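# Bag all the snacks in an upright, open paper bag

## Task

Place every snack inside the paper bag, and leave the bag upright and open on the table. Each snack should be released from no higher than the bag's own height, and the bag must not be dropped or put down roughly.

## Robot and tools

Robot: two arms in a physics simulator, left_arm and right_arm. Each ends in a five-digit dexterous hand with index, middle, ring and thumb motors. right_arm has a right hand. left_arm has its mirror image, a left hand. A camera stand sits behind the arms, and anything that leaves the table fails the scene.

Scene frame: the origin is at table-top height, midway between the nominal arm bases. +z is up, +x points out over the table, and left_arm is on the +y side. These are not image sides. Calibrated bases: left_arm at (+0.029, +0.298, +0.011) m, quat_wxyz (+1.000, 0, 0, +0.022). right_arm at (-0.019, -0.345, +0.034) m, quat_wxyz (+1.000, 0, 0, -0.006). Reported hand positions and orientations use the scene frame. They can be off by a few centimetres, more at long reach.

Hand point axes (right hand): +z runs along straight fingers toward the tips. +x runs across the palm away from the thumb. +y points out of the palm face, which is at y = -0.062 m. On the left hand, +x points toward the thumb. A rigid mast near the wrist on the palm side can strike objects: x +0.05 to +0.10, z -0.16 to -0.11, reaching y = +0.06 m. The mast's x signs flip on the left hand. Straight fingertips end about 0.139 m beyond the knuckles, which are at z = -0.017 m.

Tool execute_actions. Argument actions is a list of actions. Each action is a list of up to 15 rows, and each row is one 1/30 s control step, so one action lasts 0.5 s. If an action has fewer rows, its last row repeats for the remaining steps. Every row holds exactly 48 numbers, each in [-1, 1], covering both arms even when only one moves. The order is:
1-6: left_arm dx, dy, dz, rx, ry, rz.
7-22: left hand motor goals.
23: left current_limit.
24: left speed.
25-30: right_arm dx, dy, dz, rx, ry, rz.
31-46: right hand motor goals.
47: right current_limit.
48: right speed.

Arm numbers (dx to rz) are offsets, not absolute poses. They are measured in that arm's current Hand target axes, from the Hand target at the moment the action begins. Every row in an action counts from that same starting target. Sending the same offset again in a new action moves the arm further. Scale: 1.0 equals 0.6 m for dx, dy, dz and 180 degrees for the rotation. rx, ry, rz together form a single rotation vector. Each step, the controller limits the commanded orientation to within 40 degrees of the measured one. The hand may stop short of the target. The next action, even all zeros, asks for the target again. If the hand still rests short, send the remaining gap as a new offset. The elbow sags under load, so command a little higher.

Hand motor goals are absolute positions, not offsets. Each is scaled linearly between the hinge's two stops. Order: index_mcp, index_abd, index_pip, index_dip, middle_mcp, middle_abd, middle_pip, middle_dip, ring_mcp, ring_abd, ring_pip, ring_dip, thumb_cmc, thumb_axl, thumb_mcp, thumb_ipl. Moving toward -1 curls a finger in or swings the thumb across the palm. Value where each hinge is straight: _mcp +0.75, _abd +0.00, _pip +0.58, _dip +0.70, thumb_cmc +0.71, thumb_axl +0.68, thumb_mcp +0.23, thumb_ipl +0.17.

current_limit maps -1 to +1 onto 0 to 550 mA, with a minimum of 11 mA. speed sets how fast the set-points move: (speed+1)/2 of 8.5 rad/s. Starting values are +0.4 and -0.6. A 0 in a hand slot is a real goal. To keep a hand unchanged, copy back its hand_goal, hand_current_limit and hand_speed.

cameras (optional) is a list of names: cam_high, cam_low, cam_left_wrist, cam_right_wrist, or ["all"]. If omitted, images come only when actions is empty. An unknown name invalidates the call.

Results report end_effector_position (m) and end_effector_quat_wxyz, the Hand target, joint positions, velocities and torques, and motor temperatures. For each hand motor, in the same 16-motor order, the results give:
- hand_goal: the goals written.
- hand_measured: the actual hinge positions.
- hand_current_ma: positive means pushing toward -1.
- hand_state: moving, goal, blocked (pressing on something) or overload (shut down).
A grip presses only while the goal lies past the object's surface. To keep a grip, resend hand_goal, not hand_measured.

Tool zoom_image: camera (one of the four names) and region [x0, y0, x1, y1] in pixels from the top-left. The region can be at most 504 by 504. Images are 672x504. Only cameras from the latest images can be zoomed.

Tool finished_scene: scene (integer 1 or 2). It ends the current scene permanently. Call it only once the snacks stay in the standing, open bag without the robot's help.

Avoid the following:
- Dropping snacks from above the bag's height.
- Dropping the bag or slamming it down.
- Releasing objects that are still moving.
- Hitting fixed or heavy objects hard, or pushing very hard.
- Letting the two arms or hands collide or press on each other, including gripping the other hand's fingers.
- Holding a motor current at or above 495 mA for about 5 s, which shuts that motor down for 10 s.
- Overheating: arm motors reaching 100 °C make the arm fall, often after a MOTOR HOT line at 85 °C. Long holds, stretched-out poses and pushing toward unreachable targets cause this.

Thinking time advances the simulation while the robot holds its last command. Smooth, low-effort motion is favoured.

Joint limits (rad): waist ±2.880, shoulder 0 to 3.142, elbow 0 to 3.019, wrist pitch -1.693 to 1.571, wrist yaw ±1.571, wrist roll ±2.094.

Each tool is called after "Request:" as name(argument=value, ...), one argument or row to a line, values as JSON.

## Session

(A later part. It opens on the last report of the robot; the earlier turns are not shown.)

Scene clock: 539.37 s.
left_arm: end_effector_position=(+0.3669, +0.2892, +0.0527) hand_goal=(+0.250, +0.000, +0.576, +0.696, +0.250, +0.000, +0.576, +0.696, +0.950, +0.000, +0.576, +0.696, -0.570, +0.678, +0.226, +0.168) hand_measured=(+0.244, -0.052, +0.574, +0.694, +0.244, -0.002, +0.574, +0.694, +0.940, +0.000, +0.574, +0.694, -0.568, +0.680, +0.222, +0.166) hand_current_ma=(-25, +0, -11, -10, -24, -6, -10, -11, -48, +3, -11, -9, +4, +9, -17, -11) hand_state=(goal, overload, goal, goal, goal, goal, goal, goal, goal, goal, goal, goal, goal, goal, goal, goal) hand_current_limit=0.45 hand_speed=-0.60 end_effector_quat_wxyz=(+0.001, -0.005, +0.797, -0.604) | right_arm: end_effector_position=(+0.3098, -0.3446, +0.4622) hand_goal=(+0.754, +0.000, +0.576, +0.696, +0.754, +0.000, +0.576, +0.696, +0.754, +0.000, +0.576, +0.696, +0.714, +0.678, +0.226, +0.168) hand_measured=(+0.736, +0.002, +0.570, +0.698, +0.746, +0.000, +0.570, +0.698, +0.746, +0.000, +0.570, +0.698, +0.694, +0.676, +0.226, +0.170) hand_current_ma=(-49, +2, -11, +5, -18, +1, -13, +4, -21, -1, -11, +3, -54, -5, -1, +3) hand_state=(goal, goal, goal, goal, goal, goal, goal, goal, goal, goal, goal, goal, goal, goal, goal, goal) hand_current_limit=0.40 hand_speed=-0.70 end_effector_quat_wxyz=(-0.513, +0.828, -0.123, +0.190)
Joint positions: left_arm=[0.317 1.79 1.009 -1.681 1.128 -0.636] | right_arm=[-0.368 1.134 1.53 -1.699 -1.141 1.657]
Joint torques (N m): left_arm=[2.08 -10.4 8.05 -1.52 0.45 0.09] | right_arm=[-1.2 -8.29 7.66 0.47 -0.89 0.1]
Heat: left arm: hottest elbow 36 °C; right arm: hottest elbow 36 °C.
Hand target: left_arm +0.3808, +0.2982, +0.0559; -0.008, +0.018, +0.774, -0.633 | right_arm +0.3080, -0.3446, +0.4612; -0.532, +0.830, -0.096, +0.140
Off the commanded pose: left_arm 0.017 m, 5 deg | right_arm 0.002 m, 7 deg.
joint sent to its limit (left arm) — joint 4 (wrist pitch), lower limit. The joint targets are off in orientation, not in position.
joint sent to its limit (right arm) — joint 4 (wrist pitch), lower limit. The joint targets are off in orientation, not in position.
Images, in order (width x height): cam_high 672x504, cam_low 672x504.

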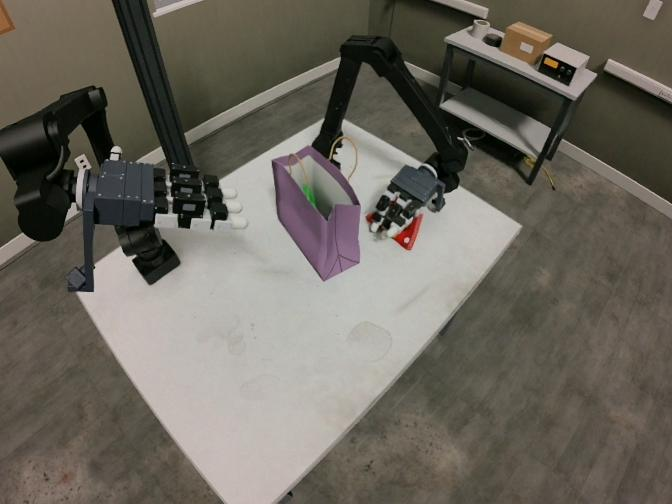

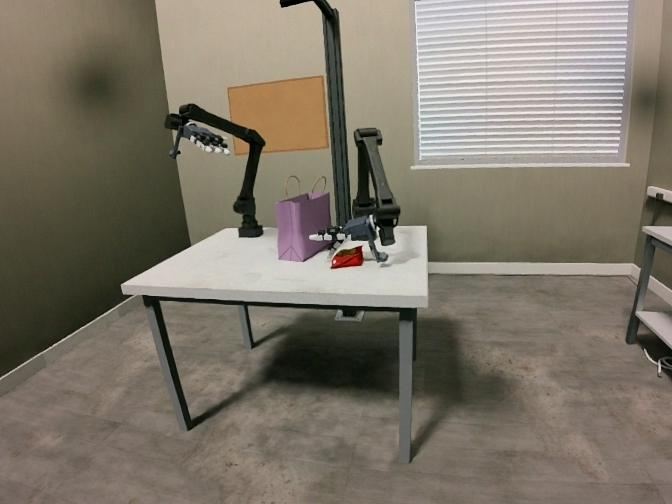

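Request:
execute_actions(
  actions=[
    [[0,0,0,0,0,0,0.16,0,0.3,0.696,0.16,0,0.3,0.696,0.95,0,0.576,0.696,-0.571,0.678,0.1,0.168,0.45,-0.6,0,0,0,0,0,0,0.754,0,0.576,0.696,0.754,0,0.576,0.696,0.754,0,0.576,0.696,0.714,0.678,0.226,0.168,0.4,-0.7]],
  ],
  cameras=["cam_high","cam_low"],
)

Request:
zoom_image(
  camera="cam_low",
  region=[290, 200, 410, 290],
)

Request:
execute_actions(
  actions=[
    [[0,0,0,0,0,0,0.14,0,0.05,0.696,0.14,0,0.05,0.696,0.95,0,0.576,0.696,-0.571,0.678,0.0,0.168,0.45,-0.6,0,0,0,0,0,0,0.754,0,0.576,0.696,0.754,0,0.576,0.696,0.754,0,0.576,0.696,0.714,0.678,0.226,0.168,0.4,-0.7]],
  ],
  cameras=["cam_high","cam_low"],
)

Request:
zoom_image(
  camera="cam_high",
  region=[350, 170, 450, 260],
)

Request:
zoom_image(
  camera="cam_low",
  region=[290, 200, 410, 290],
)

Scene clock: 540.90 s.
left_arm: end_effector_position=(+0.3675, +0.2888, +0.0530) hand_goal=(+0.160, +0.000, +0.300, +0.696, +0.160, +0.000, +0.300, +0.696, +0.950, +0.000, +0.576, +0.696, -0.570, +0.678, +0.100, +0.168) hand_measured=(+0.166, -0.052, +0.316, +0.698, +0.178, -0.002, +0.330, +0.702, +0.940, +0.000, +0.574, +0.694, -0.568, +0.680, +0.104, +0.166) hand_current_ma=(+21, +0, +64, +5, +82, -4, +131, +23, -48, +3, -11, -9, +4, +9, +23, -5) hand_state=(goal, overload, goal, goal, goal, goal, blocked, goal, goal, goal, goal, goal, goal, goal, goal, goal) hand_current_limit=0.45 hand_speed=-0.60 end_effector_quat_wxyz=(+0.002, -0.005, +0.796, -0.605) | right_arm: end_effector_position=(+0.3098, -0.3446, +0.4622) hand_goal=(+0.754, +0.000, +0.576, +0.696, +0.754, +0.000, +0.576, +0.696, +0.754, +0.000, +0.576, +0.696, +0.714, +0.678, +0.226, +0.168) hand_measured=(+0.736, +0.002, +0.570, +0.698, +0.746, +0.000, +0.570, +0.698, +0.746, +0.000, +0.570, +0.698, +0.694, +0.676, +0.226, +0.170) hand_current_ma=(-49, +2, -11, +5, -18, +1, -13, +4, -21, -1, -11, +3, -54, -5, -1, +3) hand_state=(goal, goal, goal, goal, goal, goal, goal, goal, goal, goal, goal, goal, goal, goal, goal, goal) hand_current_limit=0.40 hand_speed=-0.70 end_effector_quat_wxyz=(-0.513, +0.828, -0.123, +0.190)
Joint positions: left_arm=[0.317 1.79 1.009 -1.681 1.132 -0.635] | right_arm=[-0.368 1.134 1.53 -1.699 -1.141 1.657]
Joint torques (N m): left_arm=[2.02 -10.17 8.09 -1.51 0.27 0.09] | right_arm=[-1.38 -7.94 7.69 0.44 -0.87 0.09]
Heat: left arm: hottest elbow 36 °C; right arm: hottest elbow 36 °C.
Hand target: left_arm +0.3808, +0.2983, +0.0559; -0.008, +0.018, +0.774, -0.633 | right_arm +0.3080, -0.3446, +0.4612; -0.532, +0.830, -0.096, +0.140
Off the commanded pose: left_arm 0.017 m, 5 deg | right_arm 0.002 m, 7 deg.
joint sent to its limit (left arm) — joint 4 (wrist pitch), lower limit. The joint targets are off in orientation, not in position.
joint sent to its limit (right arm) — joint 4 (wrist pitch), lower limit. The joint targets are off in orientation, not in position.
Images, in order (width x height): cam_high 672x504, cam_low 672x504.

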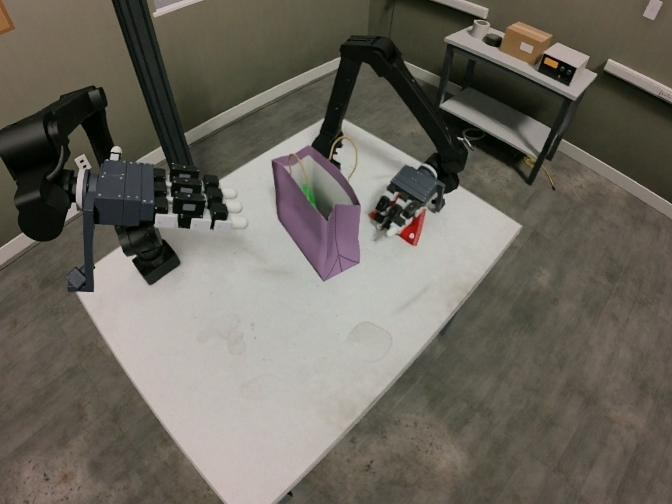

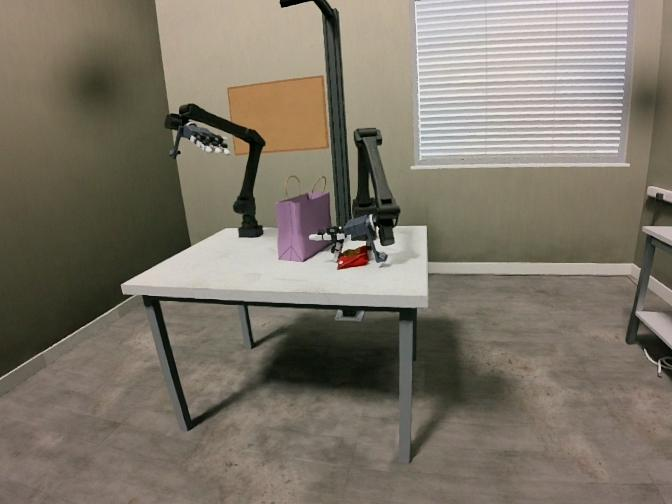

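Scaled by 4.200.

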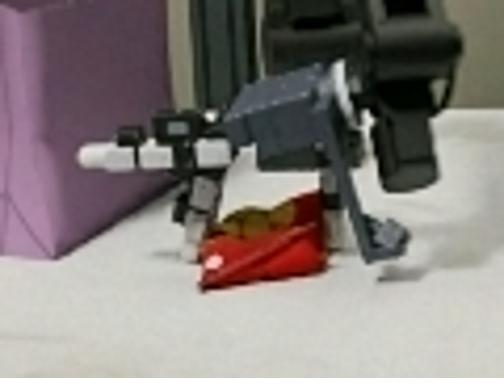

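Scene clock: 541.60 s.
left_arm: end_effector_position=(+0.3673, +0.2880, +0.0542) hand_goal=(+0.140, +0.000, +0.050, +0.696, +0.140, +0.000, +0.050, +0.696, +0.950, +0.000, +0.576, +0.696, -0.570, +0.678, +0.000, +0.168) hand_measured=(+0.176, -0.060, +0.100, +0.704, +0.198, +0.000, +0.130, +0.714, +0.940, +0.000, +0.574, +0.694, -0.566, +0.680, +0.036, +0.178) hand_current_ma=(+170, +0, +223, +35, +277, +2, +364, +75, -48, +3, -11, -9, +14, +9, +213, +51) hand_state=(blocked, overload, blocked, goal, blocked, goal, blocked, goal, goal, goal, goal, goal, goal, goal, blocked, goal) hand_current_limit=0.45 hand_speed=-0.60 end_effector_quat_wxyz=(+0.002, -0.008, +0.794, -0.607) | right_arm: end_effector_position=(+0.3098, -0.3446, +0.4622) hand_goal=(+0.754, +0.000, +0.576, +0.696, +0.754, +0.000, +0.576, +0.696, +0.754, +0.000, +0.576, +0.696, +0.714, +0.678, +0.226, +0.168) hand_measured=(+0.736, +0.002, +0.570, +0.698, +0.746, +0.000, +0.570, +0.698, +0.746, +0.000, +0.570, +0.698, +0.694, +0.676, +0.226, +0.170) hand_current_ma=(-49, +2, -11, +5, -18, +1, -13, +4, -21, -1, -11, +3, -54, -5, -1, +3) hand_state=(goal, goal, goal, goal, goal, goal, goal, goal, goal, goal, goal, goal, goal, goal, goal, goal) hand_current_limit=0.40 hand_speed=-0.70 end_effector_quat_wxyz=(-0.513, +0.828, -0.123, +0.190)
Joint positions: left_arm=[0.317 1.79 1.009 -1.687 1.137 -0.635] | right_arm=[-0.368 1.134 1.53 -1.699 -1.141 1.657]
Joint torques (N m): left_arm=[1.9 -10.29 8.14 -1.26 0.02 0.09] | right_arm=[-1.2 -7.53 7.79 0.42 -0.88 0.14]
Heat: left arm: hottest elbow 36 °C; right arm: hottest elbow 36 °C.
Hand target: left_arm +0.3808, +0.2983, +0.0559; -0.008, +0.018, +0.774, -0.633 | right_arm +0.3080, -0.3446, +0.4612; -0.532, +0.830, -0.096, +0.140
Off the commanded pose: left_arm 0.017 m, 5 deg | right_arm 0.002 m, 7 deg.
joint sent to its limit (left arm) — joint 4 (wrist pitch), lower limit. The joint targets are off in orientation, not in position.
joint sent to its limit (right arm) — joint 4 (wrist pitch), lower limit. The joint targets are off in orientation, not in position.
Images, in order (width x height): cam_high 672x504, cam_low 672x504.

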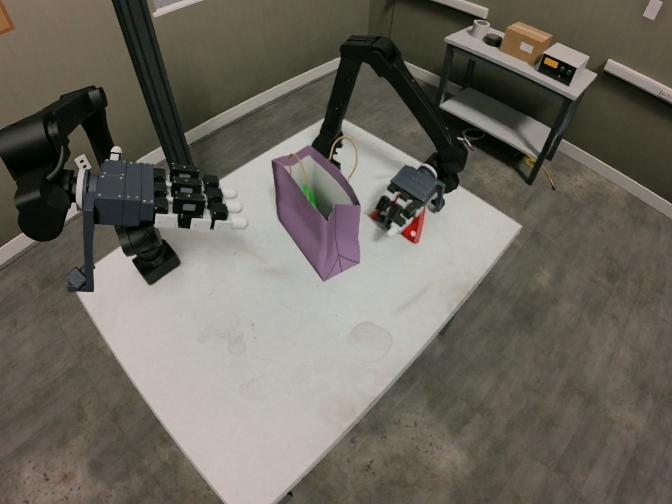

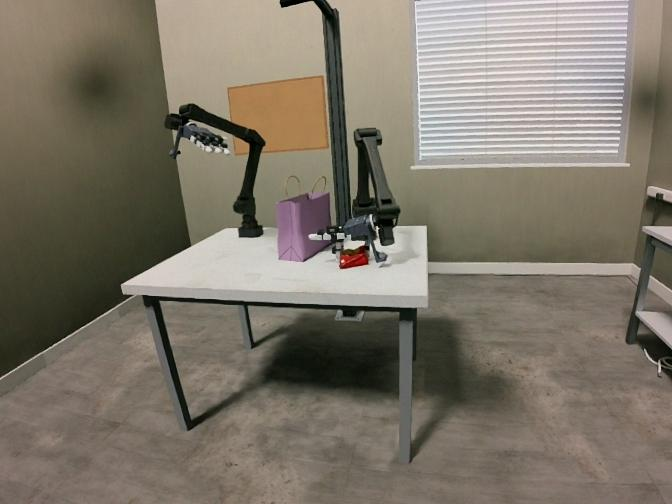

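Scaled by 5.040.

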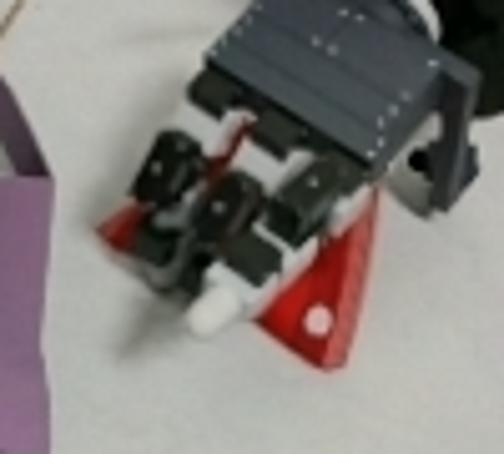

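Scaled by 4.200.

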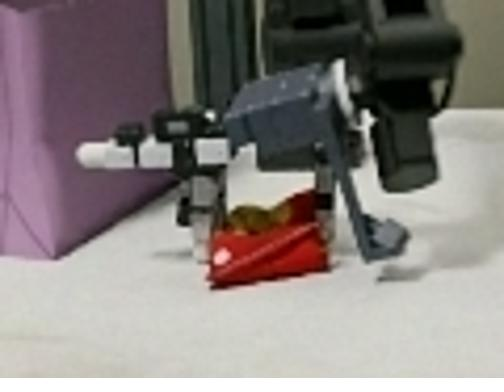

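Request:
execute_actions(
  actions=[
    [[0,0,0,0,0,0,0.13,0,-0.1,0.696,0.13,0,-0.08,0.696,0.95,0,0.576,0.696,-0.571,0.678,-0.1,0.168,0.5,-0.6,0,0,0,0,0,0,0.754,0,0.576,0.696,0.754,0,0.576,0.696,0.754,0,0.576,0.696,0.714,0.678,0.226,0.168,0.4,-0.7]],
  ],
  cameras=["cam_high","cam_low"],
)

Request:
zoom_image(
  camera="cam_high",
  region=[350, 170, 450, 260],
)

Request:
zoom_image(
  camera="cam_low",
  region=[290, 200, 410, 290],
)

Scene clock: 542.77 s.
left_arm: end_effector_position=(+0.3671, +0.2878, +0.0545) hand_goal=(+0.130, +0.000, -0.100, +0.696, +0.130, +0.000, -0.080, +0.696, +0.950, +0.000, +0.576, +0.696, -0.570, +0.678, -0.100, +0.168) hand_measured=(+0.182, -0.138, -0.056, +0.708, +0.198, +0.004, -0.010, +0.714, +0.940, +0.000, +0.574, +0.694, -0.564, +0.680, -0.020, +0.182) hand_current_ma=(+246, +0, +196, +45, +329, +10, +323, +76, -48, +3, -11, -9, +25, +9, +412, +76) hand_state=(blocked, overload, blocked, goal, blocked, goal, blocked, goal, goal, goal, goal, goal, goal, goal, blocked, goal) hand_current_limit=0.50 hand_speed=-0.60 end_effector_quat_wxyz=(+0.001, -0.009, +0.794, -0.608) | right_arm: end_effector_position=(+0.3098, -0.3446, +0.4622) hand_goal=(+0.754, +0.000, +0.576, +0.696, +0.754, +0.000, +0.576, +0.696, +0.754, +0.000, +0.576, +0.696, +0.714, +0.678, +0.226, +0.168) hand_measured=(+0.736, +0.002, +0.570, +0.698, +0.746, +0.000, +0.570, +0.698, +0.746, +0.000, +0.570, +0.698, +0.694, +0.676, +0.226, +0.170) hand_current_ma=(-49, +2, -11, +5, -18, +1, -13, +4, -21, -1, -11, +3, -54, -5, -1, +3) hand_state=(goal, goal, goal, goal, goal, goal, goal, goal, goal, goal, goal, goal, goal, goal, goal, goal) hand_current_limit=0.40 hand_speed=-0.70 end_effector_quat_wxyz=(-0.513, +0.828, -0.123, +0.190)
Joint positions: left_arm=[0.317 1.79 1.009 -1.689 1.138 -0.635] | right_arm=[-0.368 1.134 1.53 -1.699 -1.141 1.657]
Joint torques (N m): left_arm=[2.02 -10.29 8.16 -1.18 -0.02 0.09] | right_arm=[-1.26 -7.77 7.66 0.51 -0.92 0.11]
Heat: left arm: hottest elbow 36 °C; right arm: hottest elbow 36 °C.
Hand target: left_arm +0.3808, +0.2983, +0.0559; -0.008, +0.018, +0.774, -0.633 | right_arm +0.3080, -0.3446, +0.4612; -0.532, +0.830, -0.096, +0.140
Off the commanded pose: left_arm 0.017 m, 5 deg | right_arm 0.002 m, 7 deg.
joint read past its limit (left arm) — joint 4 (wrist pitch), lower limit.
joint sent to its limit (left arm) — joint 4 (wrist pitch), lower limit. The joint targets are off in orientation, not in position.
joint sent to its limit (right arm) — joint 4 (wrist pitch), lower limit. The joint targets are off in orientation, not in position.
Images, in order (width x height): cam_high 672x504, cam_low 672x504.

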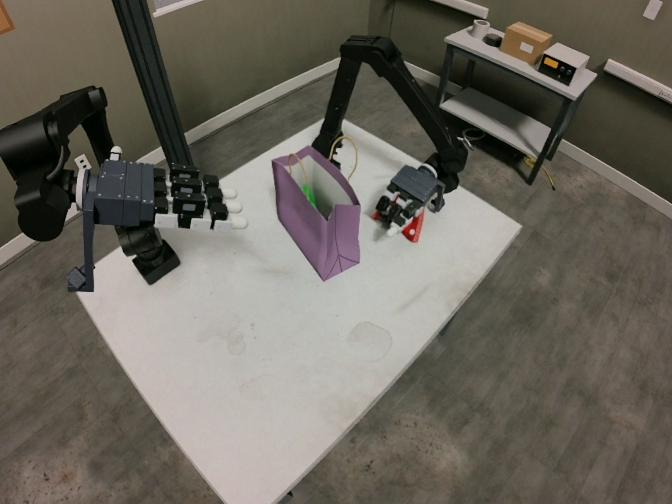

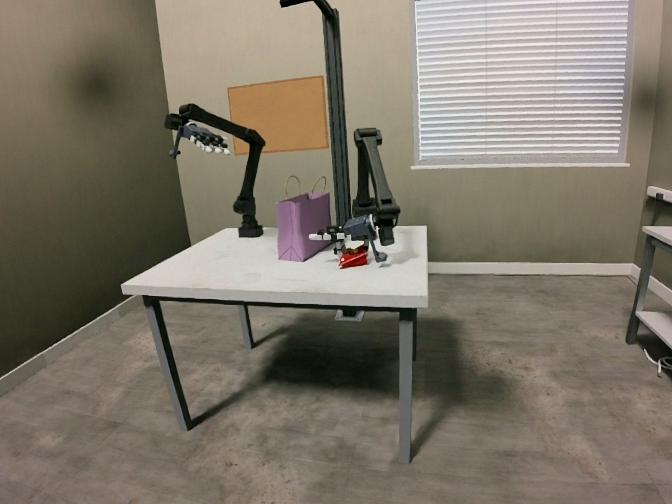

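Scaled by 5.040.

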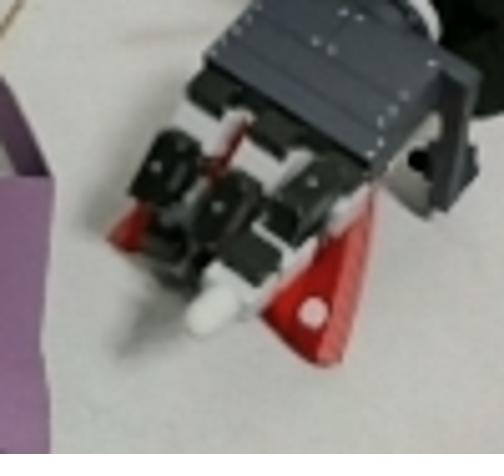

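Scaled by 4.200.

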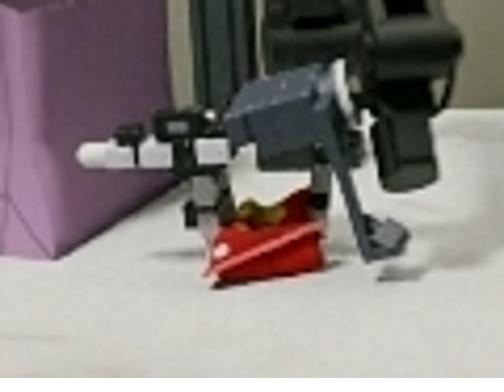

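Request:
execute_actions(
  actions=[
    [[0,-0.0978,-0.0208,0,0,0,0.13,0,-0.13,0.696,0.13,0,-0.12,0.696,0.95,0,0.576,0.696,-0.571,0.678,-0.11,0.168,0.5,-0.6,0,0,0,0,0,0,0.754,0,0.576,0.696,0.754,0,0.576,0.696,0.754,0,0.576,0.696,0.714,0.678,0.226,0.168,0.4,-0.7]],
  ],
  cameras=["cam_high","cam_low"],
)

Request:
zoom_image(
  camera="cam_high",
  region=[350, 170, 450, 260],
)

Request:
zoom_image(
  camera="cam_low",
  region=[290, 190, 410, 280],
)

Scene clock: 544.70 s.
left_arm: end_effector_position=(+0.3658, +0.2915, +0.1055) hand_goal=(+0.130, +0.000, -0.130, +0.696, +0.130, +0.000, -0.120, +0.696, +0.950, +0.000, +0.576, +0.696, -0.570, +0.678, -0.110, +0.168) hand_measured=(+0.174, -0.176, -0.092, +0.708, +0.134, +0.004, -0.106, +0.704, +0.940, +0.000, +0.574, +0.694, -0.570, +0.680, -0.068, +0.182) hand_current_ma=(+211, +0, +166, +45, +17, +10, +55, +31, -48, +3, -11, -9, +1, +5, +248, +85) hand_state=(blocked, overload, blocked, goal, goal, goal, goal, goal, goal, goal, goal, goal, goal, goal, blocked, goal) hand_current_limit=0.50 hand_speed=-0.60 end_effector_quat_wxyz=(+0.017, -0.023, +0.811, -0.585) | right_arm: end_effector_position=(+0.3098, -0.3446, +0.4622) hand_goal=(+0.754, +0.000, +0.576, +0.696, +0.754, +0.000, +0.576, +0.696, +0.754, +0.000, +0.576, +0.696, +0.714, +0.678, +0.226, +0.168) hand_measured=(+0.736, +0.002, +0.570, +0.698, +0.746, +0.000, +0.570, +0.698, +0.746, +0.000, +0.570, +0.698, +0.694, +0.676, +0.226, +0.170) hand_current_ma=(-49, +2, -11, +5, -18, +1, -13, +4, -21, -1, -11, +3, -54, -5, -1, +3) hand_state=(goal, goal, goal, goal, goal, goal, goal, goal, goal, goal, goal, goal, goal, goal, goal, goal) hand_current_limit=0.40 hand_speed=-0.70 end_effector_quat_wxyz=(-0.513, +0.828, -0.123, +0.190)
Joint positions: left_arm=[0.317 1.63 1.017 -1.689 1.133 -0.789] | right_arm=[-0.368 1.134 1.53 -1.699 -1.141 1.657]
Joint torques (N m): left_arm=[1.61 -10.29 9.36 -0.96 0.74 -0.06] | right_arm=[-0.91 -7.94 7.71 0.29 -0.92 0.08]
Heat: left arm: hottest elbow 36 °C; right arm: hottest elbow 36 °C.
Hand target: left_arm +0.3803, +0.2989, +0.1159; -0.008, +0.018, +0.774, -0.633 | right_arm +0.3080, -0.3446, +0.4612; -0.532, +0.830, -0.096, +0.140
Off the commanded pose: left_arm 0.019 m, 9 deg | right_arm 0.002 m, 7 deg.
joint read past its limit (left arm) — joint 4 (wrist pitch), lower limit.
joint sent to its limit (left arm) — joint 4 (wrist pitch), lower limit. The joint targets are off in orientation, not in position.
joint sent to its limit (right arm) — joint 4 (wrist pitch), lower limit. The joint targets are off in orientation, not in position.
Images, in order (width x height): cam_high 672x504, cam_low 672x504.

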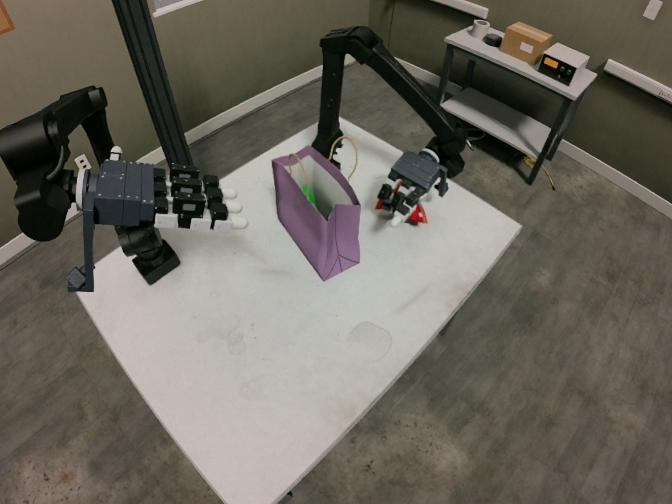

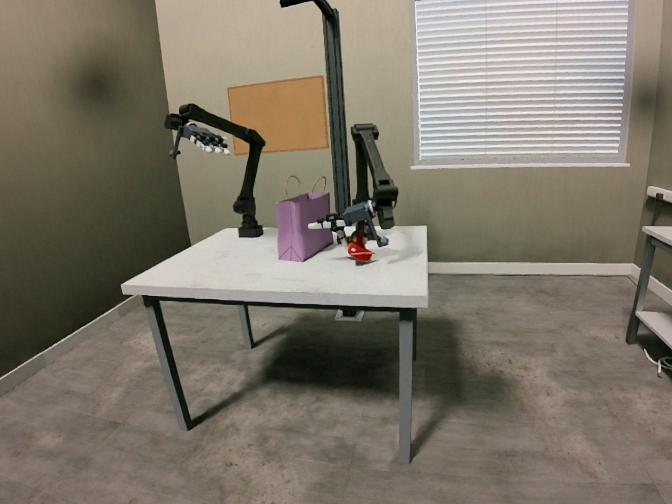

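Scaled by 5.040.

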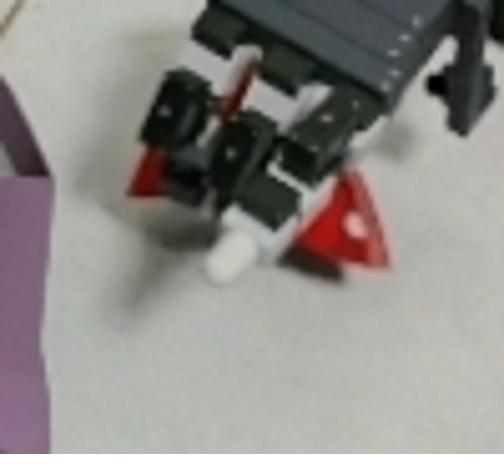

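Scaled by 4.200.

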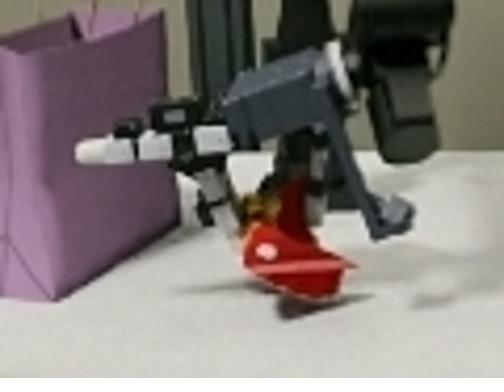

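Request:
execute_actions(
  actions=[
    [[0,-0.06,-0.013,0,0,0,0.12,0,-0.18,0.696,0.11,0,-0.22,0.696,0.95,0,0.576,0.696,-0.571,0.678,-0.15,0.168,0.5,-0.6,0,0,0,0,0,0,0.754,0,0.576,0.696,0.754,0,0.576,0.696,0.754,0,0.576,0.696,0.714,0.678,0.226,0.168,0.4,-0.7]],
  ],
  cameras=["cam_high","cam_low"],
)

Request:
zoom_image(
  camera="cam_high",
  region=[350, 150, 450, 240],
)

Request:
zoom_image(
  camera="cam_low",
  region=[290, 190, 410, 280],
)

Scene clock: 546.07 s.
left_arm: end_effector_position=(+0.3640, +0.2919, +0.1383) hand_goal=(+0.120, +0.000, -0.180, +0.696, +0.110, +0.000, -0.220, +0.696, +0.950, +0.000, +0.576, +0.696, -0.570, +0.678, -0.150, +0.168) hand_measured=(+0.174, -0.182, -0.134, +0.708, +0.120, +0.004, -0.204, +0.704, +0.940, +0.000, +0.574, +0.694, -0.574, +0.678, -0.110, +0.182) hand_current_ma=(+256, +0, +206, +45, +41, +10, +68, +30, -48, +3, -11, -9, -17, -4, +235, +85) hand_state=(blocked, overload, blocked, goal, goal, goal, goal, goal, goal, goal, goal, goal, goal, goal, blocked, goal) hand_current_limit=0.50 hand_speed=-0.60 end_effector_quat_wxyz=(+0.028, -0.040, +0.818, -0.574) | right_arm: end_effector_position=(+0.3098, -0.3446, +0.4622) hand_goal=(+0.754, +0.000, +0.576, +0.696, +0.754, +0.000, +0.576, +0.696, +0.754, +0.000, +0.576, +0.696, +0.714, +0.678, +0.226, +0.168) hand_measured=(+0.736, +0.002, +0.570, +0.698, +0.746, +0.000, +0.570, +0.698, +0.746, +0.000, +0.570, +0.698, +0.694, +0.676, +0.226, +0.170) hand_current_ma=(-49, +2, -11, +5, -18, +1, -13, +4, -21, -1, -11, +3, -54, -5, -1, +3) hand_state=(goal, goal, goal, goal, goal, goal, goal, goal, goal, goal, goal, goal, goal, goal, goal, goal) hand_current_limit=0.40 hand_speed=-0.70 end_effector_quat_wxyz=(-0.513, +0.828, -0.123, +0.190)
Joint positions: left_arm=[0.317 1.538 1.031 -1.689 1.138 -0.9] | right_arm=[-0.368 1.134 1.53 -1.699 -1.141 1.657]
Joint torques (N m): left_arm=[1.44 -10.11 10.41 -0.81 0.87 -0.07] | right_arm=[-1.44 -7.59 7.71 0.36 -0.9 0.1]
Heat: left arm: hottest elbow 36 °C; right arm: hottest elbow 36 °C.
Hand target: left_arm +0.3799, +0.2994, +0.1527; -0.008, +0.018, +0.774, -0.633 | right_arm +0.3080, -0.3446, +0.4612; -0.532, +0.830, -0.096, +0.140
Off the commanded pose: left_arm 0.023 m, 12 deg | right_arm 0.002 m, 7 deg.
joint read past its limit (left arm) — joint 4 (wrist pitch), lower limit.
joint sent to its limit (left arm) — joint 4 (wrist pitch), lower limit. The joint targets are off in orientation, not in position.
joint sent to its limit (right arm) — joint 4 (wrist pitch), lower limit. The joint targets are off in orientation, not in position.
Images, in order (width x height): cam_high 672x504, cam_low 672x504.

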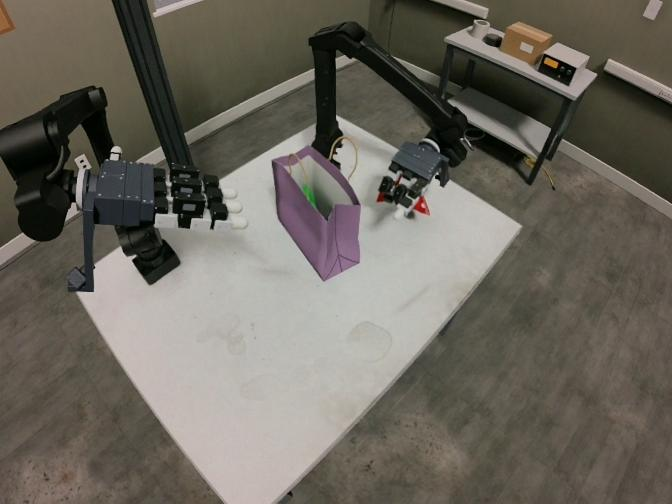

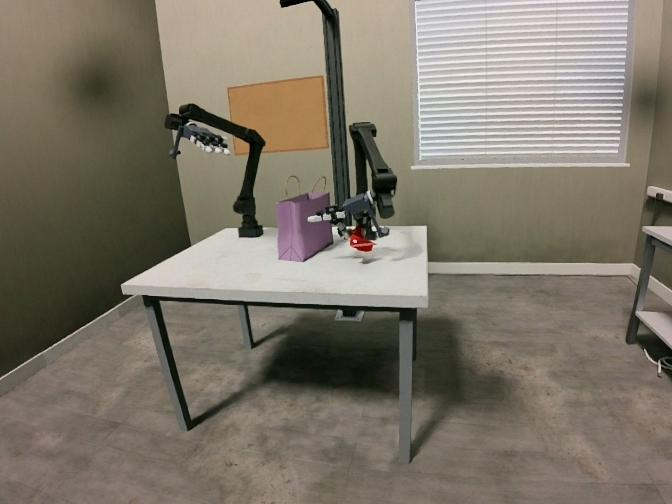

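Scaled by 5.040.

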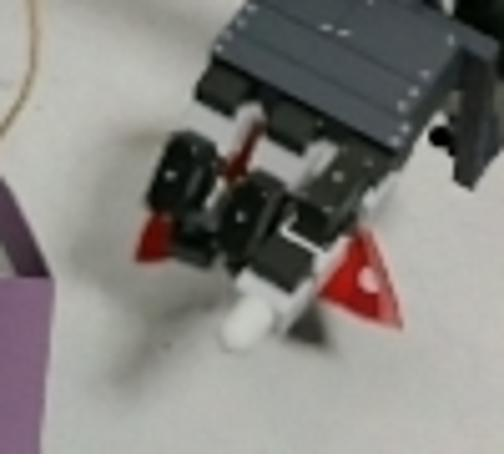

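Scaled by 4.200.

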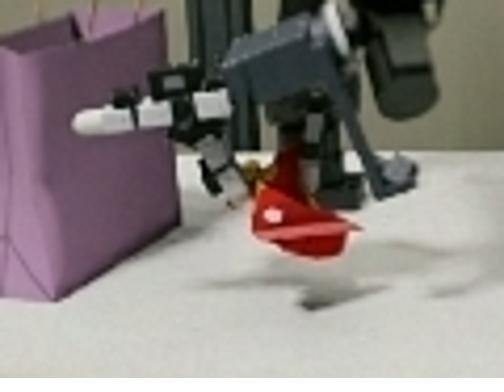

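Request:
execute_actions(
  actions=[
    [[-0.0267,-0.1357,0.0215,0,0,0,0.12,0,-0.2,0.696,0.1,0,-0.26,0.696,0.95,0,0.576,0.696,-0.571,0.678,-0.17,0.168,0.5,-0.6,0,0,0,0,0,0,0.754,0,0.576,0.696,0.754,0,0.576,0.696,0.754,0,0.576,0.696,0.714,0.678,0.226,0.168,0.4,-0.7]],
    [[-0.0267,-0.1405,0.0205,0,0,0,0.12,0,-0.2,0.696,0.1,0,-0.26,0.696,0.95,0,0.576,0.696,-0.571,0.678,-0.17,0.168,0.5,-0.6,0,0,0,0,0,0,0.754,0,0.576,0.696,0.754,0,0.576,0.696,0.754,0,0.576,0.696,0.714,0.678,0.226,0.168,0.4,-0.7]],
  ],
  cameras=["cam_high","cam_low","cam_right_wrist"],
)

Request:
zoom_image(
  camera="cam_high",
  region=[350, 100, 450, 190],
)

Request:
zoom_image(
  camera="cam_low",
  region=[290, 150, 410, 240],
)

Scene clock: 548.63 s.
left_arm: end_effector_position=(+0.3954, +0.2387, +0.2940) hand_goal=(+0.120, +0.000, -0.200, +0.696, +0.100, +0.000, -0.260, +0.696, +0.950, +0.000, +0.576, +0.696, -0.570, +0.678, -0.170, +0.168) hand_measured=(+0.172, -0.182, -0.148, +0.708, +0.116, +0.004, -0.232, +0.704, +0.940, +0.000, +0.574, +0.694, -0.574, +0.676, -0.116, +0.182) hand_current_ma=(+252, +0, +237, +45, +70, +10, +122, +30, -48, +3, -11, -9, -17, -5, +323, +85) hand_state=(blocked, overload, blocked, goal, goal, goal, blocked, goal, goal, goal, goal, goal, goal, goal, blocked, goal) hand_current_limit=0.50 hand_speed=-0.60 end_effector_quat_wxyz=(+0.057, -0.056, +0.802, -0.592) | right_arm: end_effector_position=(+0.3098, -0.3446, +0.4622) hand_goal=(+0.754, +0.000, +0.576, +0.696, +0.754, +0.000, +0.576, +0.696, +0.754, +0.000, +0.576, +0.696, +0.714, +0.678, +0.226, +0.168) hand_measured=(+0.736, +0.002, +0.570, +0.698, +0.746, +0.000, +0.570, +0.698, +0.746, +0.000, +0.570, +0.698, +0.694, +0.676, +0.226, +0.170) hand_current_ma=(-49, +2, -11, +5, -18, +1, -13, +4, -21, -1, -11, +3, -54, -5, -1, +3) hand_state=(goal, goal, goal, goal, goal, goal, goal, goal, goal, goal, goal, goal, goal, goal, goal, goal) hand_current_limit=0.40 hand_speed=-0.70 end_effector_quat_wxyz=(-0.513, +0.828, -0.123, +0.190)
Joint positions: left_arm=[0.182 1.35 1.28 -1.689 1.268 -1.348] | right_arm=[-0.368 1.134 1.53 -1.699 -1.141 1.657]
Joint torques (N m): left_arm=[1.03 -8 12.77 -0.09 1.16 -0.04] | right_arm=[-1.14 -8 7.77 0.5 -0.88 0.09]
Heat: left arm: hottest elbow 36 °C; right arm: hottest elbow 36 °C.
Hand target: left_arm +0.4081, +0.2409, +0.3105; -0.008, +0.018, +0.774, -0.633 | right_arm +0.3080, -0.3446, +0.4612; -0.532, +0.830, -0.096, +0.140
Off the commanded pose: left_arm 0.021 m, 13 deg | right_arm 0.002 m, 7 deg.
joint read past its limit (left arm) — joint 4 (wrist pitch), lower limit.
joint sent to its limit (left arm) — joint 4 (wrist pitch), lower limit. The joint targets are off in orientation, not in position.
joint sent to its limit (right arm) — joint 4 (wrist pitch), lower limit. The joint targets are off in orientation, not in position.
Images, in order (width x height): cam_high 672x504, cam_low 672x504, cam_right_wrist 672x504.

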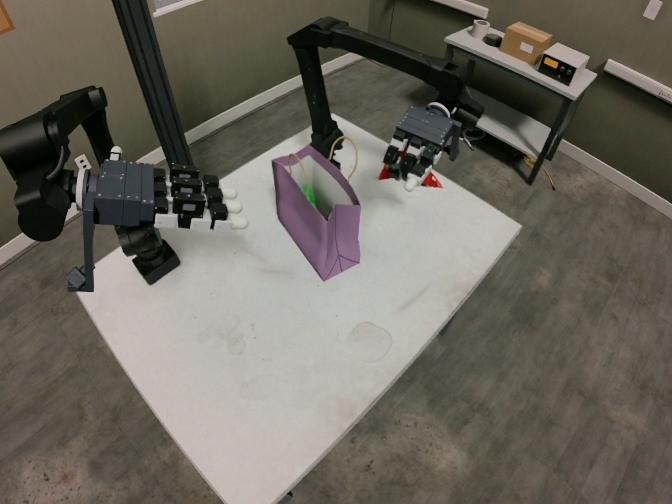

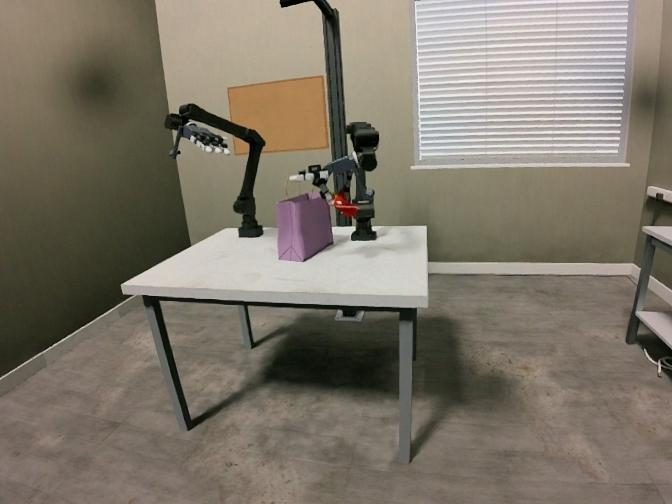

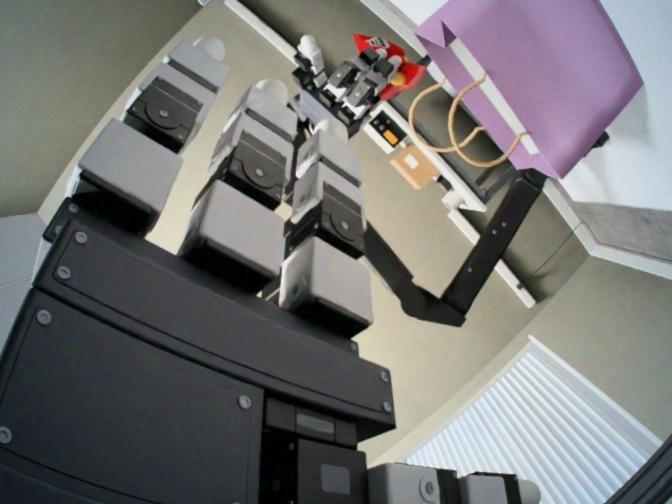

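Scaled by 5.040.

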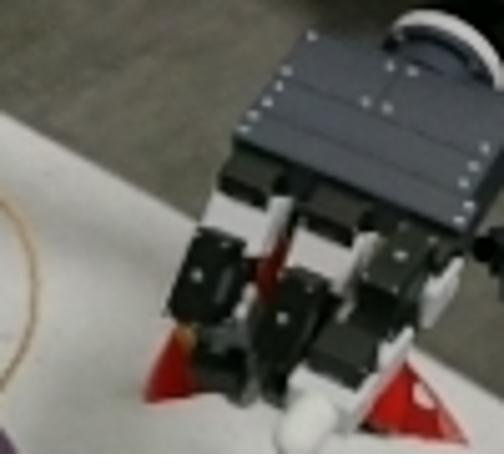

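Scaled by 4.200.

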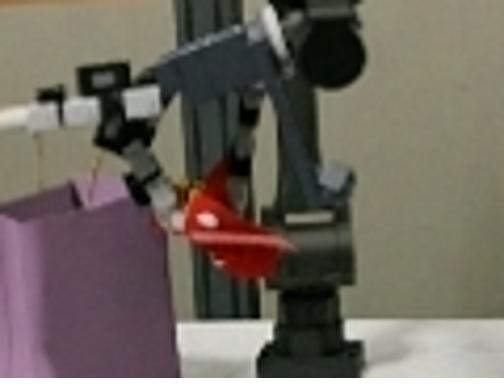

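Request:
execute_actions(
  actions=[
    [[-0.0183,-0.1405,0.0205,0,0,0,0.12,0,-0.2,0.696,0.1,0,-0.26,0.696,0.95,0,0.576,0.696,-0.571,0.678,-0.17,0.168,0.5,-0.6,0,0,0,0,0,0,0.754,0,0.576,0.696,0.754,0,0.576,0.696,0.754,0,0.576,0.696,0.714,0.678,0.226,0.168,0.4,-0.7]],
    [[-0.0017,-0.1163,0.0263,0,0,0,0.12,0,-0.2,0.696,0.1,0,-0.26,0.696,0.95,0,0.576,0.696,-0.571,0.678,-0.17,0.168,0.5,-0.6,0,0,0,0,0,0,0.754,0,0.576,0.696,0.754,0,0.576,0.696,0.754,0,0.576,0.696,0.714,0.678,0.226,0.168,0.4,-0.7]],
    [[0.0304,-0.029,0.0802,0,0,0,0.12,0,-0.2,0.696,0.1,0,-0.26,0.696,0.95,0,0.576,0.696,-0.571,0.678,-0.17,0.168,0.5,-0.6,0,0,0,0,0,0,0.754,0,0.576,0.696,0.754,0,0.576,0.696,0.754,0,0.576,0.696,0.714,0.678,0.226,0.168,0.4,-0.7]],
  ],
  cameras=["cam_high","cam_low","cam_right_wrist"],
)

Request:
zoom_image(
  camera="cam_high",
  region=[260, 60, 460, 240],
)

Request:
zoom_image(
  camera="cam_right_wrist",
  region=[300, 0, 672, 250],
)

Request:
zoom_image(
  camera="cam_low",
  region=[240, 120, 420, 280],
)

Scene clock: 551.30 s.
left_arm: end_effector_position=(+0.3860, +0.1335, +0.4451) hand_goal=(+0.120, +0.000, -0.200, +0.696, +0.100, +0.000, -0.260, +0.696, +0.950, +0.000, +0.576, +0.696, -0.570, +0.678, -0.170, +0.168) hand_measured=(+0.172, -0.182, -0.150, +0.708, +0.114, +0.004, -0.234, +0.704, +0.940, +0.000, +0.574, +0.694, -0.574, +0.676, -0.116, +0.182) hand_current_ma=(+252, +0, +227, +45, +61, +10, +114, +30, -48, +3, -11, -9, -18, -5, +323, +85) hand_state=(blocked, overload, blocked, goal, goal, goal, blocked, goal, goal, goal, goal, goal, goal, goal, blocked, goal) hand_current_limit=0.50 hand_speed=-0.60 end_effector_quat_wxyz=(-0.004, -0.009, +0.775, -0.632) | right_arm: end_effector_position=(+0.3098, -0.3446, +0.4622) hand_goal=(+0.754, +0.000, +0.576, +0.696, +0.754, +0.000, +0.576, +0.696, +0.754, +0.000, +0.576, +0.696, +0.714, +0.678, +0.226, +0.168) hand_measured=(+0.736, +0.002, +0.570, +0.698, +0.746, +0.000, +0.570, +0.698, +0.746, +0.000, +0.570, +0.698, +0.694, +0.676, +0.226, +0.170) hand_current_ma=(-49, +2, -11, +5, -18, +1, -13, +4, -21, -1, -11, +3, -54, -5, -1, +3) hand_state=(goal, goal, goal, goal, goal, goal, goal, goal, goal, goal, goal, goal, goal, goal, goal, goal) hand_current_limit=0.40 hand_speed=-0.70 end_effector_quat_wxyz=(-0.513, +0.828, -0.123, +0.190)
Joint positions: left_arm=[-0.073 1.341 1.633 -1.689 1.364 -1.766] | right_arm=[-0.368 1.134 1.53 -1.699 -1.141 1.657]
Joint torques (N m): left_arm=[1.2 -7.36 13.75 0.4 1.18 -0.08] | right_arm=[-1.61 -7.82 7.83 0.35 -0.88 0.11]
Heat: left arm: hottest elbow 36 °C; right arm: hottest elbow 36 °C.
Hand target: left_arm +0.3962, +0.1326, +0.4636; -0.008, +0.018, +0.774, -0.633 | right_arm +0.3080, -0.3446, +0.4612; -0.532, +0.830, -0.096, +0.140
Off the commanded pose: left_arm 0.021 m, 3 deg | right_arm 0.002 m, 7 deg.
joint read past its limit (left arm) — joint 4 (wrist pitch), lower limit.
joint sent to its limit (left arm) — joint 4 (wrist pitch), lower limit. The joint targets are off in orientation, not in position.
joint sent to its limit (right arm) — joint 4 (wrist pitch), lower limit. The joint targets are off in orientation, not in position.
Images, in order (width x height): cam_high 672x504, cam_low 672x504, cam_right_wrist 672x504.

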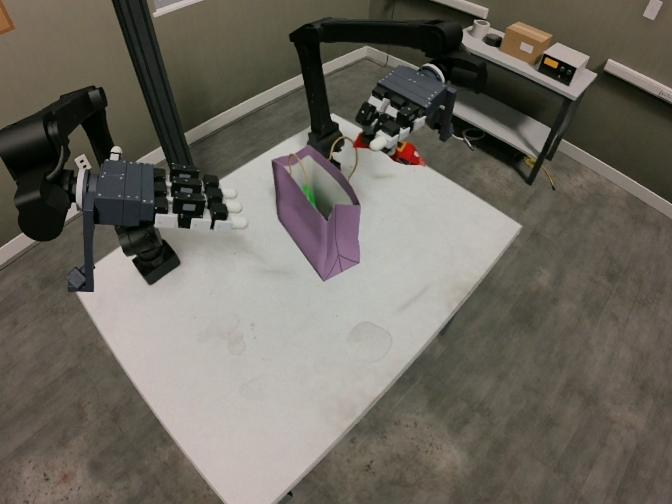

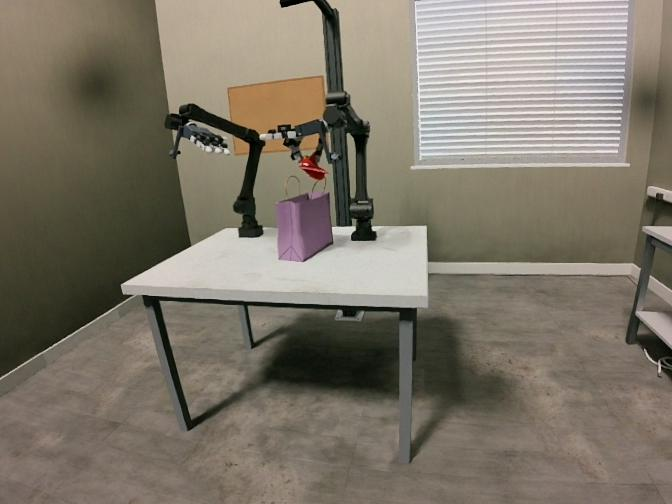

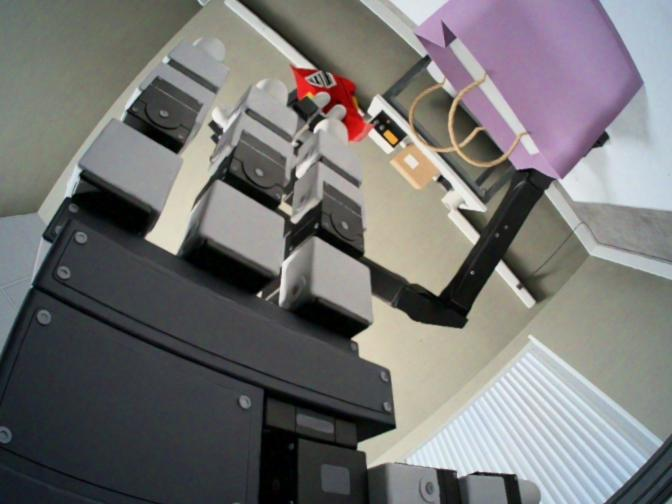

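Scaled by 2.520.

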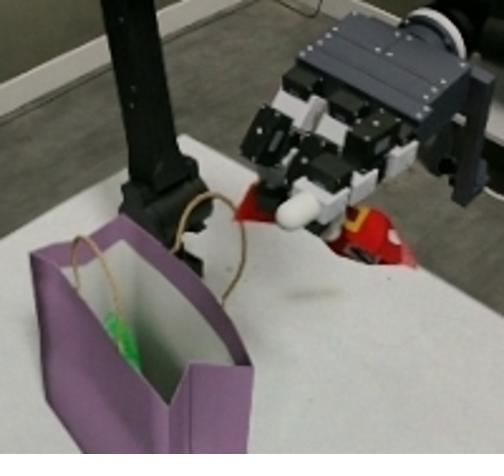

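Scaled by 1.355 from the camera's 672x504 image, which has a finer 960x720 frame.

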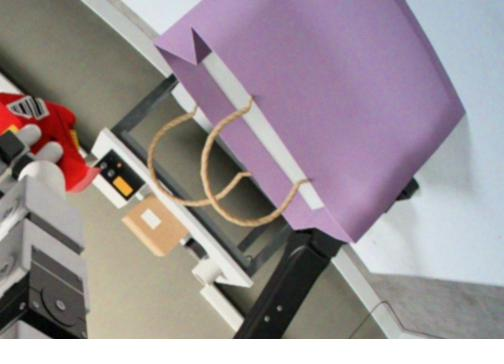

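Scaled by 2.800.

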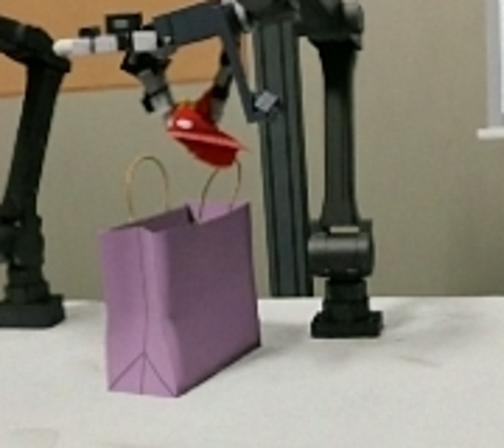

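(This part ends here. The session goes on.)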